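# Check aisle servers for amber fault, else dock at charger

## Task

Look along the aisle for a server whose front display glows amber rather than blue. If there is one, finish standing before its cabinet so that this server sits at the precise centre of the head camera image; the image must also take in the server's front from roughly its mid-height up through its display, with the whole display visible, viewed nearly straight on (display included), sharp, and with nothing blocking it. If no display is amber, finish parked wholly within the taped charging area beside the wall charger, with no part of the robot touching or hanging over the tape and the robot's front or back squarely facing the wall. In both cases the plastic tote must stay upright, and the robot must not tip over or finish leaning.

## Robot and tools

Robot: a Hello Robot Stretch 3, a single-arm machine. It has a two-wheel differential base (0.33 m long, 0.34 m wide, rounded back), a vertical mast carrying a lift, and a telescoping arm pointing to the robot's right, ending in a wrist (yaw, pitch, roll) and a two-finger gripper. The base pivots about the point between its drive wheels, 0.05 m behind the front edge, and cannot move sideways. With arm retracted and wrist folded, a spin sweeps a circle of radius 0.28 m; an unfolded level wrist reaches beyond it.

Frames: the base frame sits on the floor between the drive wheels, x ahead, y to the left, z upward, in metres. hand_pose (the pinch point between closed fingertips) is reported in this frame. The odometry frame is where the base frame was when the scene began; base_odometry counts wheel rotation only, so slip shows up as travel. Headings are in radians, left positive, -3.142 to 3.142.

move: one action per call. base is a dict with exactly one key: translate_m (a relative drive distance in metres, forward positive, -3 to 3) or rotate_rad (a relative turn on the spot in radians, left positive, -6.4 to 6.4). Both are offsets measured from the base position in the latest reported state. joints is a dict of absolute targets by name: lift_m 0 to 1.1 m; arm_m 0 to 0.52 m (extension); wrist_yaw_rad -1.345 to 4.42 (0 along the arm, positive swings toward the front); wrist_pitch_rad -1.57 to 0.451 (0 level, negative tips the fingers down); wrist_roll_rad -2.911 to 2.918; gripper_m -0.089 to 0.179 (bigger is wider); head_pan_rad -3.953 to 1.73 (0 ahead, positive left, -1.57 faces along the arm); head_tilt_rad -1.53 to 0.419 (0 level, negative downward). base and joints may be combined; their motions begin together. pace is "default" or "max"; speeds instead caps individual motions by key (no higher than the max pace). Default/max top speeds: drive 0.12/0.30 m/s, turn 0.76/1.90 rad/s, lift 0.11/0.15 m/s, arm 0.14/0.40 m/s. The base is slowed to 0.10 m/s and 0.63 rad/s unless lift_m is under 0.30, arm_m under 0.03 and wrist_yaw_rad over 2.54. contact_limits sets an effort threshold (percent, 1 to 100) that halts a motion, and only applies alongside that motion's own command: arm_m and translate_m/rotate_rad take a number; lift_m takes {"down": n, "up": n}, where below about 12 it may halt with nothing in the way. Without a limit the base pushes with no contact stop. {"servos": "reboot"} must be sent by itself and re-enables servos that shut off. cameras picks which images come back (head_camera, nav_camera, wrist_camera, or all; [] for none). blocking false returns within about half a second while motion continues; a later move overrides only the targets it names. Any single action stops after at most 14 s (time_out).

wait: seconds from 0 to 10, plus cameras; returns early if running moves finish. stop: brakes every running motion; braked motions report "stopped". zoom_image: camera name plus region [x0, y0, x1, y1] in pixels from the top-left, at most 504 by 504, on that camera's most recent returned image. read_manual returns only licence text. finished_scene takes scene (integer 1 to 3) and ends the current scene irreversibly; the result usually reports success and introduces the next task.

If a move or wait is refused (out-of-range value) or an unrequested stop happens during it, the remaining move, wait and finished_scene calls in that same reply are skipped. An unknown key makes the call invalid, but later calls still run.

Result lines: "move" reads done, or the worst status among the motions. base_status and joint_status per motion: done, moving, off_target (resting short of target, maybe still pushing), stopped, contact_stop (the joint goes slack until commanded again), time_out, torque_fault (servo off; reboot needed). on_its_own lists what happened without a command; "held at" there is a target, not a reading. lidar_m: 12 ranges in metres, 30-degree sectors, first straight ahead then counter-clockwise (4th left, 7th behind, 10th right); it sees only things crossing a plane 0.17 m up, 0.15 to 12 m away, misses glass and thin legs, and "-" means nothing seen or something closer than 0.15 m ahead. wrist_depth_mm and head_depth_mm give 7x7 grids of median depth in mm (wrist 45 to 1000, head 280 to 4000); head grid follows the sideways image. turned_by_wheels and turned_by_imu give the turn since the previous result; if they disagree by more than 0.15 rad, believe the IMU. base_tilt gives forward and right lean in degrees (errors up to about 4). motor_effort gives percent per motor, positive toward larger values, with the peak of the last action in brackets; positive wheel effort drives forward.

Cameras: head_camera and nav_camera ride the pan-tilt head; wrist_camera is on the gripper. Rotate the head_camera image 90 degrees clockwise to stand it up, nav_camera 90 degrees counter-clockwise.

Cautions: before folding the wrist over the base (yaw to 3.0) or unfolding it, put lift between 0.32 and 0.95, pitch at -0.4, roll near 0; when yaw is below -0.4 keep pitch at -0.5 or lower. Wrist and head have no contact stop and can overheat into a torque fault. Pushing with the gripper above about 0.45 m against something rigid, or driving while hooked on something, can tip the robot; if a lean appears, back the gripper away. Avoid drops, collisions, hard shoves and knocking the tote over. A turn or drive given right after a result counts from the pose in that result.

Each tool is called after "Call:" by a JSON object that holds its "api" and its "payload".

## Session

Call:
{"api": "move", "payload": {}}

Scene clock: 0.00 s.
base_odometry: x=+0.000 y=+0.000 heading=+0.000
turned_by_wheels: +0.000
turned_by_imu: +0.000
base_tilt: forward=+1.1 right=-1.6
lidar_m: 0.87 1.47 1.30 0.85 0.78 0.79 0.99 2.04 1.23 1.36 2.66 0.85
head_depth_mm: 777 776 783 785 784 906 912 / 857 849 843 836 829 822 818 / 974 965 957 947 943 931 926 / 1597 1118 1106 1097 1087 1072 1058 / 1762 1329 1310 1292 1274 1264 1244 / 1646 1631 1619 1576 1561 1536 1511 / 1543 1545 1563 1581 1596 1604 1615
base_status: not commanded
joint_positions: lift_m=+0.445 arm_m=+0.001 wrist_yaw_rad=+2.826 wrist_pitch_rad=-0.448 wrist_roll_rad=+0.000 gripper_m=+0.037 head_pan_rad=+0.000 head_tilt_rad=-0.003
joint_status: not commanded
measured_speeds: all 0
motor_effort: left_wheel=-0.3 right_wheel=-0.3 lift_m=+21.6 arm_m=-3.7 wrist_yaw_rad=+0.2 wrist_pitch_rad=+3.0 wrist_roll_rad=+0.1 gripper_m=+0.1 head_pan_rad=+0.7 head_tilt_rad=+7.3
hand_pose: x=+0.0471 y=+0.0640 z=+0.4511 quat_wxyz=(+0.264, +0.705, +0.047, +0.656) (m; base frame)
wrist_depth_mm: 675 - - - - - - / 156 - - - - - - / 151 - - - - - - / 161 183 - - - - - / 175 188 151 150 150 - - / - 211 129 - 126 - - / - 219 110 - - 91 -
pictures: head_camera (sideways), nav_camera (sideways), wrist_camera
Images, in order (width x height): head_camera 896x504, nav_camera 672x504, wrist_camera 644x364.

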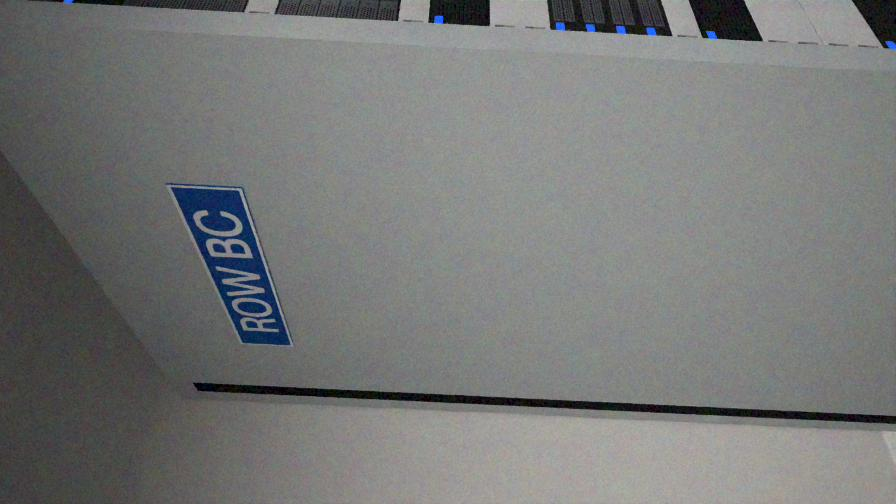

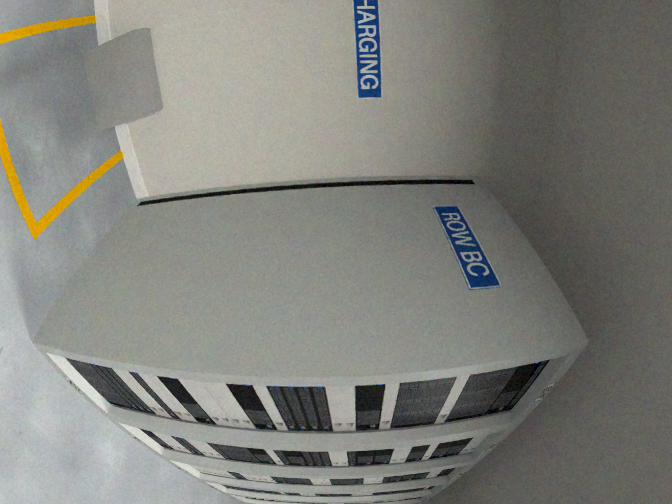

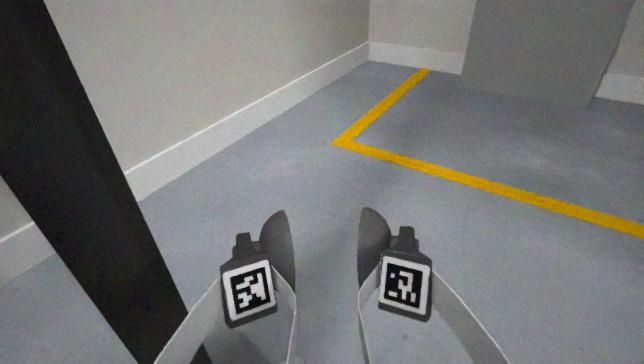

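Call:
{"api": "move", "payload": {"joints": {"head_pan_rad":1.2,"head_tilt_rad":-0.5}, "cameras": ["nav_camera"]}}

Call:
{"api": "move", "payload": {"joints": {"head_pan_rad":0.2,"head_tilt_rad":-0.5}, "cameras": ["nav_camera"]}}

Call:
{"api": "move", "payload": {"joints": {"head_pan_rad":-0.8,"head_tilt_rad":-0.4}, "cameras": ["nav_camera"]}}

Call:
{"api": "move", "payload": {"joints": {"head_pan_rad":-1.8,"head_tilt_rad":-0.4}, "cameras": ["nav_camera"]}}

Call:
{"api": "move", "payload": {"joints": {"head_pan_rad":-2.8,"head_tilt_rad":-0.4}, "cameras": ["nav_camera"]}}

Call:
{"api": "move", "payload": {"joints": {"head_pan_rad":-3.8,"head_tilt_rad":-0.4}, "cameras": ["nav_camera"]}}

Scene clock: 9.57 s.
move: done
base_odometry: x=+0.000 y=+0.000 heading=+0.000
turned_by_wheels: +0.000
turned_by_imu: +0.001
base_tilt: forward=+1.1 right=-1.8
lidar_m: 0.87 1.47 1.29 0.85 0.78 0.79 0.99 2.04 1.22 1.35 2.65 0.85
head_depth_mm: 1354 1455 1577 1708 1707 1562 1278 / 1435 1546 1682 1835 1910 1552 1274 / 1343 1523 1722 1932 1948 1533 1262 / 1147 1270 1422 1619 1785 1537 1256 / 1002 1088 1212 1338 1514 1518 1258 / 889 962 1048 1147 1268 1385 1249 / 798 855 922 1001 1097 1205 1217
base_status: not commanded
joint_positions: lift_m=+0.445 arm_m=+0.001 wrist_yaw_rad=+2.826 wrist_pitch_rad=-0.448 wrist_roll_rad=+0.000 gripper_m=+0.037 head_pan_rad=+1.226 head_tilt_rad=-0.503
joint_status: all done
measured_speeds: all 0
motor_effort: left_wheel=+0.3(1.4) right_wheel=-0.5(0.7) lift_m=+27.8(27.8) arm_m=-8.5(8.5) wrist_yaw_rad=-0.1(0.6) wrist_pitch_rad=+2.6(3.3) wrist_roll_rad=+0.2(0.3) gripper_m=+0.1(0.5) head_pan_rad=-0.4(4.3) head_tilt_rad=-2.2(6.5)
hand_pose: x=+0.0471 y=+0.0640 z=+0.4511 quat_wxyz=(+0.264, +0.705, +0.047, +0.656) (m; base frame)
wrist_depth_mm: 688 - - - - - - / 155 - - - - - - / 150 - - - - - - / 161 182 - - - - - / 175 187 150 150 150 - - / - 211 129 - 126 - - / - 220 110 - - 91 -
pictures: nav_camera (sideways)
Images, in order (width x height): nav_camera 672x504.

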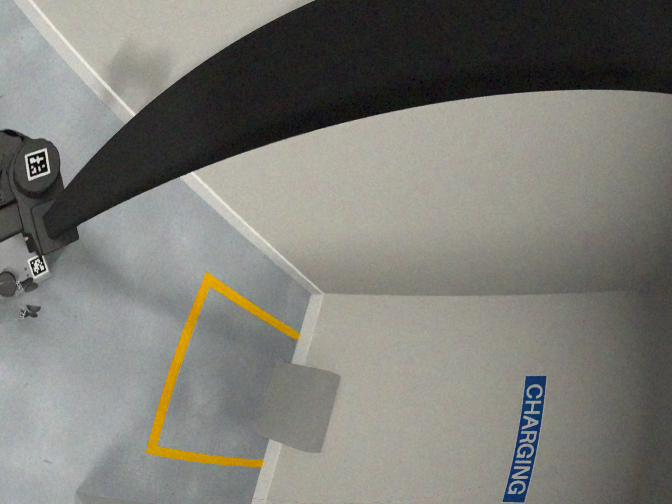

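Scene clock: 10.63 s.
move: done
base_odometry: x=+0.000 y=+0.000 heading=+0.000
turned_by_wheels: +0.000
turned_by_imu: +0.000
base_tilt: forward=+1.0 right=-1.6
lidar_m: 0.87 1.47 1.29 0.85 0.78 0.79 0.99 2.05 1.23 1.35 2.64 0.85
head_depth_mm: 814 855 897 942 999 1081 1235 / 940 989 1050 1108 1190 1259 1252 / 1107 1175 1259 1351 1459 1493 1258 / 1343 1451 1577 1732 1804 1532 1258 / 1419 1556 1717 1904 1935 1511 1258 / 1359 1480 1634 1817 1906 1514 1246 / 1302 1422 1557 1685 1715 1507 1247
base_status: not commanded
joint_positions: lift_m=+0.445 arm_m=+0.001 wrist_yaw_rad=+2.826 wrist_pitch_rad=-0.448 wrist_roll_rad=+0.000 gripper_m=+0.037 head_pan_rad=+0.188 head_tilt_rad=-0.503
joint_status: all done
measured_speeds: all 0
motor_effort: left_wheel=+0.3(1.3) right_wheel=-0.2(0.7) lift_m=+29.6(29.6) arm_m=-9.7(9.9) wrist_yaw_rad=+0.4(0.7) wrist_pitch_rad=+2.9(3.0) wrist_roll_rad=+0.3(0.3) gripper_m=-0.2(0.5) head_pan_rad=-0.7(4.5) head_tilt_rad=-0.6(4.0)
hand_pose: x=+0.0471 y=+0.0640 z=+0.4511 quat_wxyz=(+0.264, +0.705, +0.047, +0.656) (m; base frame)
wrist_depth_mm: 689 - - - - - - / 156 - - - - - - / 151 - - - - - - / 161 182 - - - - - / 175 188 151 150 150 - - / - 211 129 - 126 - - / - 220 110 - - 91 -
pictures: nav_camera (sideways)
Images, in order (width x height): nav_camera 672x504.

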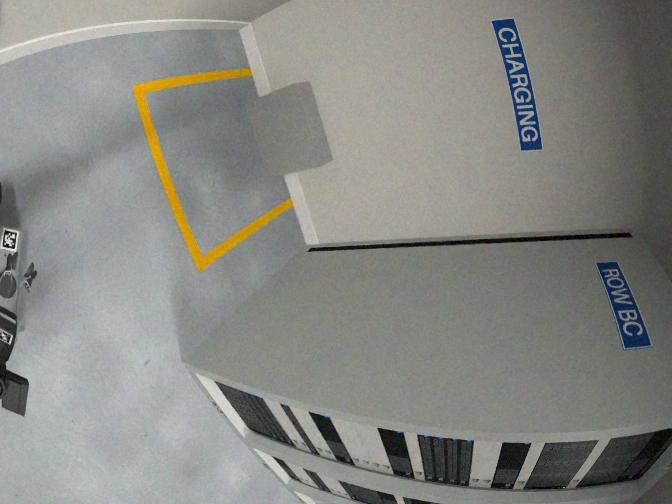

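Scene clock: 11.67 s.
move: done
base_odometry: x=+0.000 y=+0.000 heading=+0.000
turned_by_wheels: +0.000
turned_by_imu: +0.000
base_tilt: forward=+1.0 right=-1.7
lidar_m: 0.88 1.47 1.29 0.85 0.78 0.79 0.99 2.03 1.23 1.35 2.65 0.85
head_depth_mm: 3267 3533 3800 3438 2280 1712 1367 / 3300 3527 3853 3434 2268 1691 1366 / 3385 3652 3896 3382 2231 1698 1351 / 3380 3582 3912 3313 2225 1664 1342 / 2090 2258 2440 2663 2175 1667 1339 / 1456 1519 1618 1699 1644 1599 1326 / 1072 1125 1198 1249 1301 1357 1273
base_status: not commanded
joint_positions: lift_m=+0.445 arm_m=+0.001 wrist_yaw_rad=+2.826 wrist_pitch_rad=-0.448 wrist_roll_rad=+0.000 gripper_m=+0.037 head_pan_rad=-0.828 head_tilt_rad=-0.403
joint_status: all done
measured_speeds: all 0
motor_effort: left_wheel=-0.1(0.9) right_wheel=-0.7(0.8) lift_m=+30.4(30.5) arm_m=-11.0(11.1) wrist_yaw_rad=-0.1(0.7) wrist_pitch_rad=+3.0(3.0) wrist_roll_rad=+0.2(0.5) gripper_m=-0.1(0.6) head_pan_rad=+0.4(4.0) head_tilt_rad=+4.6(7.0)
hand_pose: x=+0.0471 y=+0.0640 z=+0.4511 quat_wxyz=(+0.264, +0.705, +0.047, +0.656) (m; base frame)
wrist_depth_mm: 666 - - - - - - / 156 - - - - - - / 150 - - - - - - / 160 183 - - - - - / 174 188 151 150 150 - - / - 210 129 - 126 - - / - 221 110 - - 91 -
pictures: nav_camera (sideways)
Images, in order (width x height): nav_camera 672x504.

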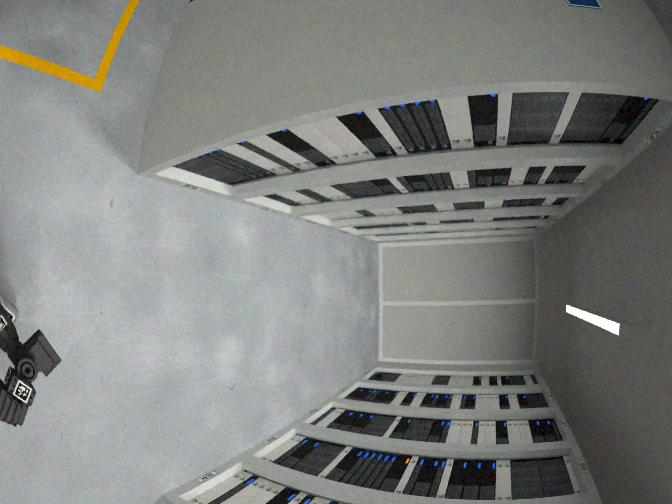

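Scene clock: 12.70 s.
move: done
base_odometry: x=+0.000 y=+0.000 heading=+0.000
turned_by_wheels: +0.000
turned_by_imu: +0.000
base_tilt: forward=+0.8 right=-1.7
lidar_m: 0.87 1.46 1.29 0.85 0.78 0.79 0.99 2.04 1.23 1.36 2.65 0.85
head_depth_mm: 1434 1635 1908 2179 2299 1706 1370 / 1201 1342 1520 1756 2015 1696 1360 / 1043 1134 1260 1412 1614 1681 1357 / 1155 1232 1323 1422 1551 1616 1352 / 1255 1349 1466 1609 1788 1675 1346 / 1340 1434 1580 1759 1927 1651 1335 / 1531 1683 1848 2057 2142 1655 1327
base_status: not commanded
joint_positions: lift_m=+0.445 arm_m=+0.001 wrist_yaw_rad=+2.826 wrist_pitch_rad=-0.448 wrist_roll_rad=+0.000 gripper_m=+0.037 head_pan_rad=-1.832 head_tilt_rad=-0.401
joint_status: all done
measured_speeds: all 0
motor_effort: left_wheel=+0.0(1.2) right_wheel=-0.4(0.9) lift_m=+31.5(32.2) arm_m=-12.5(12.5) wrist_yaw_rad=+0.4(0.6) wrist_pitch_rad=+3.1(3.1) wrist_roll_rad=+0.3(0.3) gripper_m=-0.2(0.9) head_pan_rad=+1.6(3.8) head_tilt_rad=+4.5(6.2)
hand_pose: x=+0.0471 y=+0.0640 z=+0.4511 quat_wxyz=(+0.264, +0.705, +0.047, +0.656) (m; base frame)
wrist_depth_mm: 674 - - - - - - / 156 - - - - - - / 150 - - - - - - / 162 182 - - - - - / 175 187 152 149 150 - - / - 211 129 - 126 - - / - 222 110 - - 91 -
pictures: nav_camera (sideways)
Images, in order (width x height): nav_camera 672x504.

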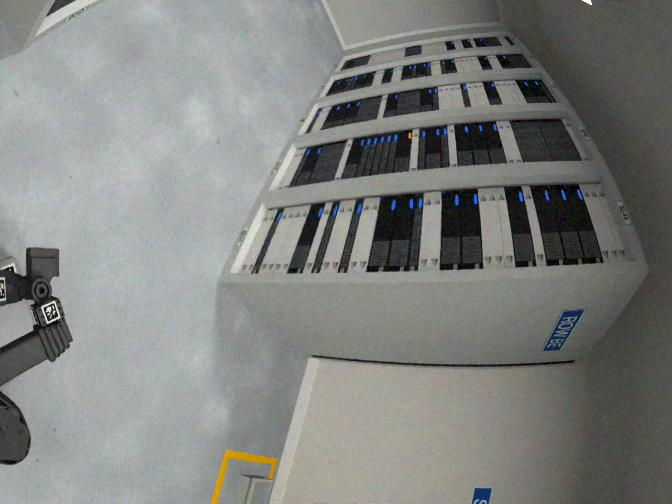

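Scene clock: 13.73 s.
move: done
base_odometry: x=+0.000 y=+0.000 heading=+0.000
turned_by_wheels: +0.000
turned_by_imu: +0.000
base_tilt: forward=+1.0 right=-1.6
lidar_m: 0.87 1.47 1.30 0.85 0.78 0.79 0.99 2.04 1.23 1.35 2.65 0.85
head_depth_mm: 1105 1140 1166 1205 1236 1277 1292 / 1317 1363 1403 1453 1508 1535 1360 / 1609 1693 1774 1848 1915 1688 1358 / 1901 2024 2200 2372 2199 1675 1355 / 1850 1990 2143 2350 2094 1664 1344 / 1791 1927 2090 2297 2185 1657 1332 / 1743 1865 2013 2166 2184 1645 1329
base_status: not commanded
joint_positions: lift_m=+0.445 arm_m=+0.001 wrist_yaw_rad=+2.826 wrist_pitch_rad=-0.448 wrist_roll_rad=+0.000 gripper_m=+0.037 head_pan_rad=-2.833 head_tilt_rad=-0.400
joint_status: all done
measured_speeds: all 0
motor_effort: left_wheel=+0.3(2.1) right_wheel=-0.4(0.8) lift_m=+33.5(33.5) arm_m=-13.6(13.8) wrist_yaw_rad=+0.1(0.6) wrist_pitch_rad=+2.6(3.1) wrist_roll_rad=+0.3(0.3) gripper_m=+0.1(0.5) head_pan_rad=+2.1(4.5) head_tilt_rad=+4.8(6.2)
hand_pose: x=+0.0471 y=+0.0640 z=+0.4511 quat_wxyz=(+0.264, +0.705, +0.047, +0.656) (m; base frame)
wrist_depth_mm: 687 - - - - - - / 155 - - - - - - / 151 - - - - - - / 161 182 - - - - - / 176 188 152 150 150 - - / - 211 129 - 126 - - / - 220 110 - - 91 -
pictures: nav_camera (sideways)
Images, in order (width x height): nav_camera 672x504.

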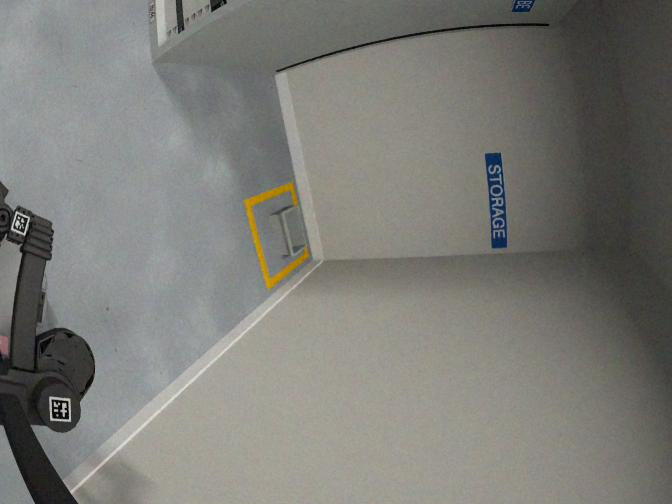

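Scene clock: 14.77 s.
move: done
base_odometry: x=+0.000 y=+0.000 heading=+0.000
turned_by_wheels: +0.000
turned_by_imu: +0.000
base_tilt: forward=+1.0 right=-1.7
lidar_m: 0.87 1.47 1.30 0.85 0.78 0.79 0.99 2.05 1.23 1.35 2.66 0.85
head_depth_mm: 608 652 - - - - - / 620 667 718 777 848 936 - / 638 686 741 801 879 974 1077 / 654 703 762 829 912 1009 1129 / 671 721 783 856 944 1049 1182 / 689 745 809 885 982 1091 1222 / 710 765 833 915 1020 1146 1258
base_status: not commanded
joint_positions: lift_m=+0.445 arm_m=+0.001 wrist_yaw_rad=+2.826 wrist_pitch_rad=-0.448 wrist_roll_rad=+0.000 gripper_m=+0.037 head_pan_rad=-3.834 head_tilt_rad=-0.400
joint_status: all done
measured_speeds: all 0
motor_effort: left_wheel=+0.6(1.2) right_wheel=-0.3(0.9) lift_m=+35.5(35.5) arm_m=-14.3(14.5) wrist_yaw_rad=+0.5(0.7) wrist_pitch_rad=+2.9(3.0) wrist_roll_rad=+0.3(0.3) gripper_m=+0.0(0.5) head_pan_rad=+1.9(4.8) head_tilt_rad=+4.9(8.1)
hand_pose: x=+0.0471 y=+0.0640 z=+0.4511 quat_wxyz=(+0.264, +0.705, +0.047, +0.656) (m; base frame)
wrist_depth_mm: 689 - - - - - - / 156 - - - - - - / 151 - - - - - - / 161 184 - - - - - / 175 187 151 150 150 - - / - 211 129 - 126 - - / - 220 110 - - 91 -
pictures: nav_camera (sideways)
Images, in order (width x height): nav_camera 672x504.

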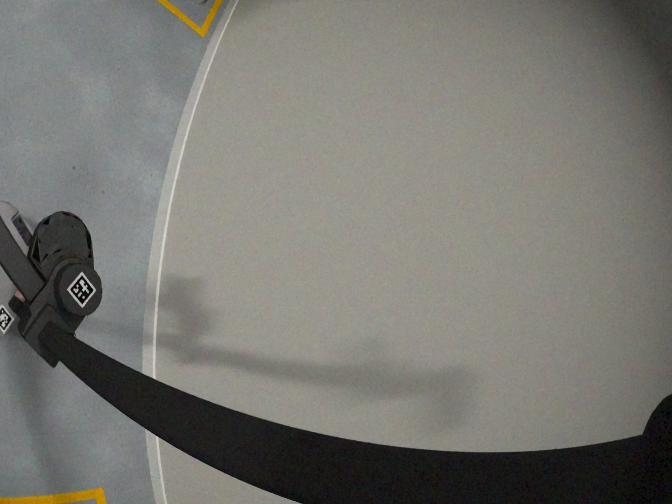

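Call:
{"api": "move", "payload": {"base": {"rotate_rad":-1.0}, "joints": {"head_pan_rad":0,"head_tilt_rad":-0.2}, "cameras": ["nav_camera","head_camera"]}}

Scene clock: 33.90 s.
move: done
base_odometry: x=+0.000 y=+0.000 heading=-0.999
turned_by_wheels: -0.999
turned_by_imu: -1.015
base_tilt: forward=+1.1 right=-1.6
lidar_m: 3.08 0.85 0.91 1.47 1.22 0.84 0.78 0.79 1.02 2.14 1.23 1.40
head_depth_mm: 2680 2680 2491 2504 2533 2117 1651 / 2710 3754 3572 3613 3097 2200 1636 / 2419 3749 3859 - 3288 2183 1635 / 2761 3741 3865 - 3278 2159 1619 / 2813 3670 3864 - 3249 2163 1608 / 2848 2861 2951 3060 2968 2106 1596 / 1641 1670 1768 1836 1908 1910 1586
base_status: done
joint_positions: lift_m=+0.445 arm_m=+0.001 wrist_yaw_rad=+2.826 wrist_pitch_rad=-0.448 wrist_roll_rad=+0.000 gripper_m=+0.037 head_pan_rad=+0.012 head_tilt_rad=-0.196
joint_status: all done
measured_speeds: translate_m=+0.000 rotate_rad=+0.000 lift_m=+0.000 arm_m=+0.000 wrist_yaw_rad=+0.000 wrist_pitch_rad=+0.000 wrist_roll_rad=+0.000 head_pan_rad=-0.024 head_tilt_rad=+0.000
motor_effort: left_wheel=+12.4(14.2) right_wheel=-11.1(16.1) lift_m=+34.1(37.3) arm_m=-16.2(17.2) wrist_yaw_rad=+0.1(0.7) wrist_pitch_rad=+2.6(3.2) wrist_roll_rad=+0.3(0.4) gripper_m=-0.1(0.6) head_pan_rad=-2.5(4.9) head_tilt_rad=-1.5(7.4)
hand_pose: x=+0.0471 y=+0.0640 z=+0.4511 quat_wxyz=(+0.264, +0.705, +0.047, +0.656) (m; base frame)
wrist_depth_mm: - - - - - 812 902 / 155 - - - - 929 - / 151 - - - - - - / 161 201 - - - - - / 176 188 151 150 150 - - / - 211 129 - 126 - - / - 219 110 - - 91 -
pictures: head_camera (sideways), nav_camera (sideways)
Images, in order (width x height): head_camera 896x504, nav_camera 672x504.

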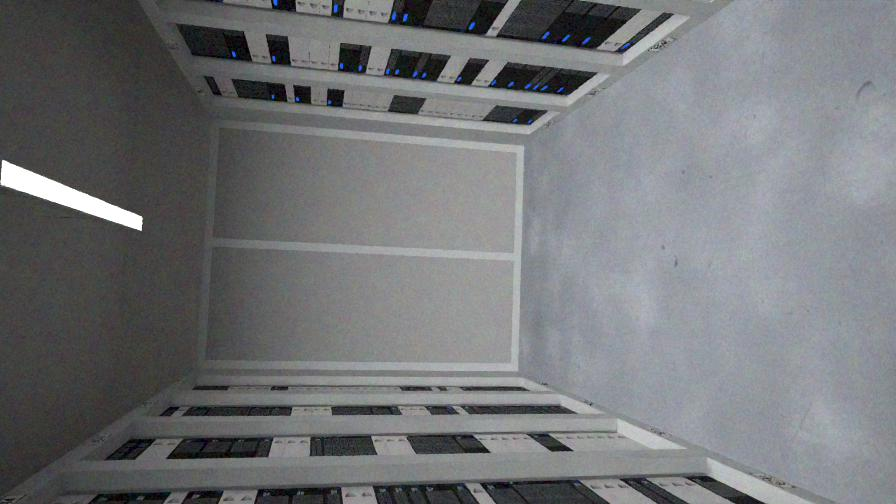

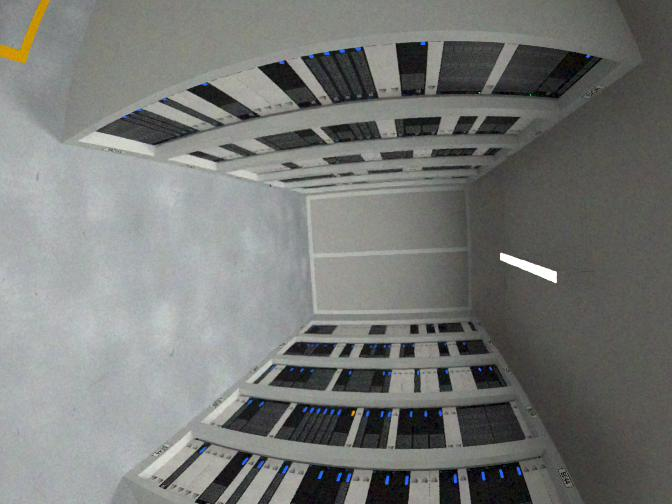

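Call:
{"api": "move", "payload": {"base": {"translate_m":1.75}, "joints": {"head_pan_rad":-1.57,"head_tilt_rad":-0.3}, "pace": "max", "contact_limits": {"translate_m":40}}}

Call:
{"api": "move", "payload": {"cameras": ["head_camera","nav_camera"]}}

Scene clock: 65.13 s.
move: time_out
base_odometry: x=+0.758 y=-1.179 heading=-0.999
turned_by_wheels: +0.000
turned_by_imu: +0.012
base_tilt: forward=+1.0 right=-1.8
lidar_m: 2.54 1.03 0.71 0.61 0.62 0.87 2.18 2.22 1.01 0.90 0.97 1.25
head_depth_mm: 811 859 913 976 1056 1143 1240 / 805 855 909 971 1047 1127 1223 / 753 807 869 947 1025 1119 1213 / 780 828 867 919 986 1047 1146 / 792 837 891 952 1022 1107 1197 / 786 833 880 943 1008 1090 1175 / 784 827 881 940 1001 1080 1170
base_status: translate_m time_out (by the wheels' count: +1.4016 of +1.7500)
joint_positions: lift_m=+0.445 arm_m=+0.001 wrist_yaw_rad=+2.826 wrist_pitch_rad=-0.448 wrist_roll_rad=+0.000 gripper_m=+0.037 head_pan_rad=-1.570 head_tilt_rad=-0.300
joint_status: all done
measured_speeds: all 0
motor_effort: left_wheel=+0.2(15.1) right_wheel=-0.3(7.5) lift_m=+18.5(31.7) arm_m=-15.0(16.6) wrist_yaw_rad=+0.2(1.0) wrist_pitch_rad=+2.9(3.3) wrist_roll_rad=+0.2(0.4) gripper_m=+0.5(0.8) head_pan_rad=+2.5(4.7) head_tilt_rad=+5.1(6.8)
contact_limits: translate_m 40 (maximum 100)
hand_pose: x=+0.0471 y=+0.0640 z=+0.4511 quat_wxyz=(+0.264, +0.705, +0.047, +0.656) (m; base frame)
wrist_depth_mm: 504 596 669 729 766 955 - / 153 629 717 803 870 - - / 150 658 777 888 935 - - / 162 678 847 911 993 - - / 175 199 810 150 150 - - / 697 210 129 - 126 - - / - 221 109 - - 91 -
pictures: head_camera (sideways), nav_camera (sideways), wrist_camera
Images, in order (width x height): head_camera 896x504, nav_camera 672x504, wrist_camera 644x364.

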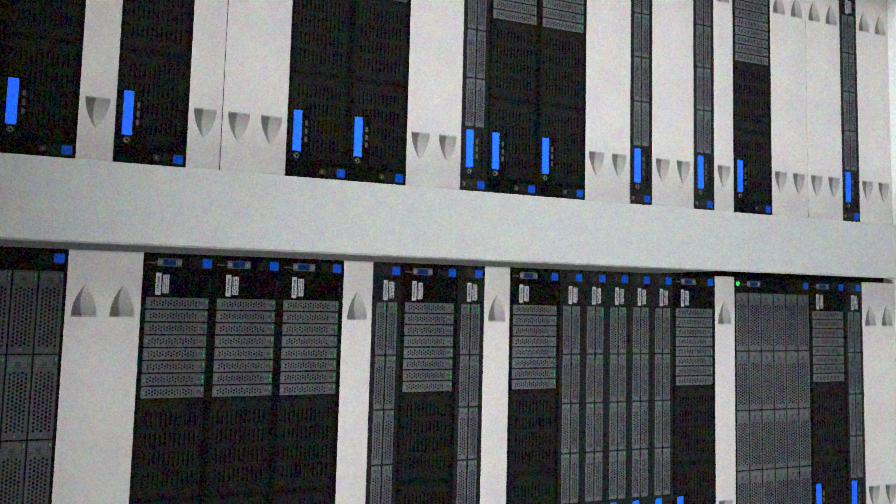

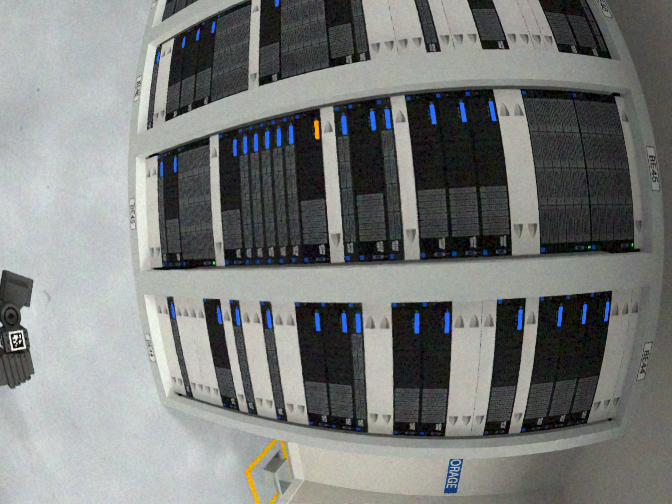

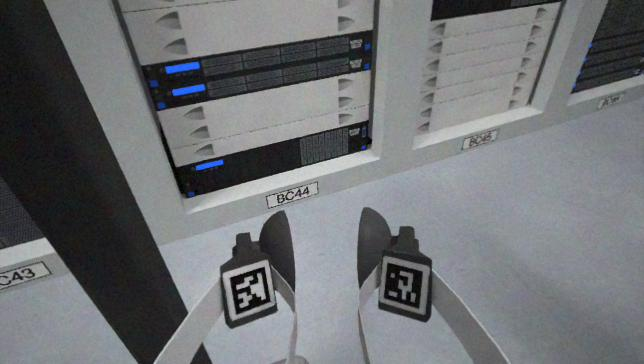

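not run: a stop that you did not command came earlier in this reply.

Call:
{"api": "move", "payload": {"base": {"translate_m":0.36}, "cameras": ["head_camera"]}}

Scene clock: 75.30 s.
move: done
base_odometry: x=+0.953 y=-1.482 heading=-0.999
turned_by_wheels: +0.000
turned_by_imu: +0.004
base_tilt: forward=+1.1 right=-1.7
lidar_m: 2.18 0.98 0.73 0.64 0.70 0.91 2.54 1.34 0.96 0.87 0.88 1.14
head_depth_mm: 782 832 884 932 983 1038 1132 / 780 824 878 940 1012 1099 1172 / 773 823 876 932 1003 1079 1175 / 771 816 869 928 993 1078 1162 / 771 811 856 915 980 1052 1139 / 711 753 801 854 923 1000 1084 / 748 801 852 907 968 1049 1129
base_status: done
joint_positions: lift_m=+0.445 arm_m=+0.001 wrist_yaw_rad=+2.826 wrist_pitch_rad=-0.448 wrist_roll_rad=+0.000 gripper_m=+0.037 head_pan_rad=-1.570 head_tilt_rad=-0.300
joint_status: not commanded
measured_speeds: all 0
motor_effort: left_wheel=+6.3(11.7) right_wheel=+2.9(7.9) lift_m=+23.1(23.1) arm_m=-13.9(15.0) wrist_yaw_rad=+0.0(1.1) wrist_pitch_rad=+3.0(3.2) wrist_roll_rad=+0.1(0.4) gripper_m=+0.1(0.6) head_pan_rad=+2.1(3.7) head_tilt_rad=+4.7(6.0)
hand_pose: x=+0.0471 y=+0.0640 z=+0.4511 quat_wxyz=(+0.264, +0.705, +0.047, +0.656) (m; base frame)
wrist_depth_mm: 569 613 654 758 843 955 - / 158 667 703 836 929 - - / 150 721 786 914 - - - / 161 791 842 - - - - / 176 198 160 150 150 - - / - 210 129 - 126 - - / - 219 110 - - 92 -
pictures: head_camera (sideways)
Images, in order (width x height): head_camera 896x504.

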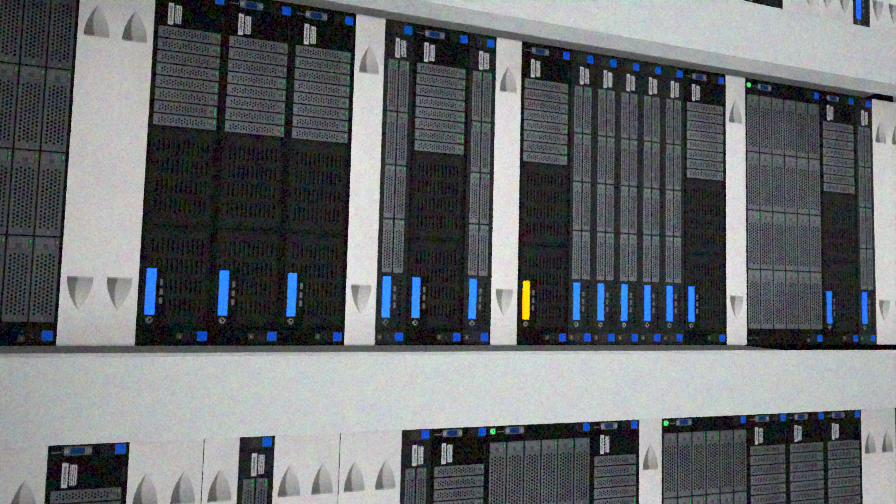

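Call:
{"api": "move", "payload": {"joints": {"head_tilt_rad":-0.45}, "cameras": ["head_camera"]}}

Scene clock: 79.13 s.
move: done
base_odometry: x=+0.953 y=-1.482 heading=-0.999
turned_by_wheels: +0.000
turned_by_imu: +0.001
base_tilt: forward=+0.7 right=-1.8
lidar_m: 2.17 0.98 0.74 0.64 0.71 0.91 2.54 1.34 0.97 0.87 0.88 1.15
head_depth_mm: 762 824 907 982 1066 1209 1309 / 756 824 900 993 1115 1260 1292 / 754 820 895 987 1102 1249 1316 / 752 817 892 985 1100 1241 1303 / 757 811 873 968 1084 1225 1271 / 694 752 822 918 1041 1187 1264 / 734 800 876 962 1081 1208 1271
base_status: not commanded
joint_positions: lift_m=+0.445 arm_m=+0.001 wrist_yaw_rad=+2.826 wrist_pitch_rad=-0.448 wrist_roll_rad=+0.000 gripper_m=+0.037 head_pan_rad=-1.570 head_tilt_rad=-0.445
joint_status: all done
measured_speeds: all 0
motor_effort: left_wheel=+6.4(6.8) right_wheel=+2.8(3.1) lift_m=+26.5(26.8) arm_m=-13.8(14.1) wrist_yaw_rad=+0.2(0.6) wrist_pitch_rad=+2.7(3.1) wrist_roll_rad=+0.1(0.3) gripper_m=-0.2(0.4) head_pan_rad=+2.6(3.3) head_tilt_rad=-2.9(6.0)
hand_pose: x=+0.0471 y=+0.0640 z=+0.4511 quat_wxyz=(+0.264, +0.705, +0.047, +0.656) (m; base frame)
wrist_depth_mm: 583 641 630 780 864 972 - / 159 676 701 798 969 - - / 151 704 792 912 - - - / 161 798 845 - - - - / 176 200 159 150 150 - - / - 212 129 - 126 - - / - 220 110 - - 91 -
pictures: head_camera (sideways)
Images, in order (width x height): head_camera 896x504.

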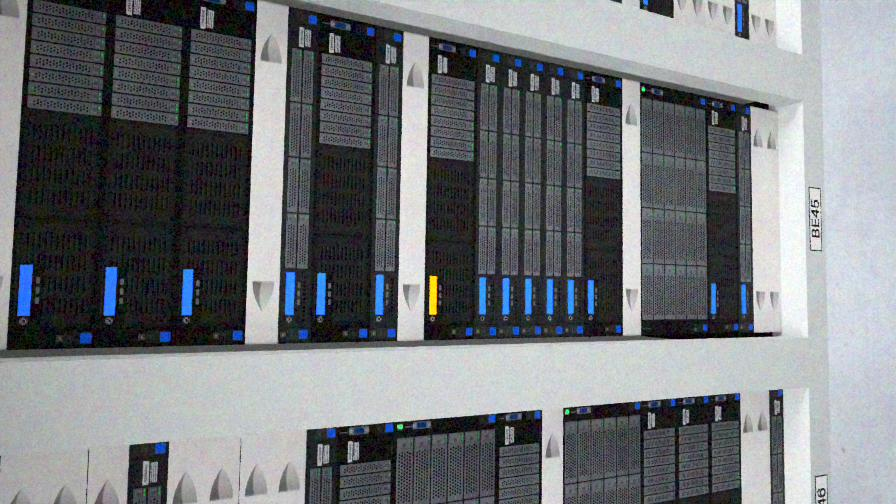

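Center (448,252) lies on the amber server.

Call:
{"api": "finished_scene", "payload": {"scene": 1}}

The scene is finished: the task was done.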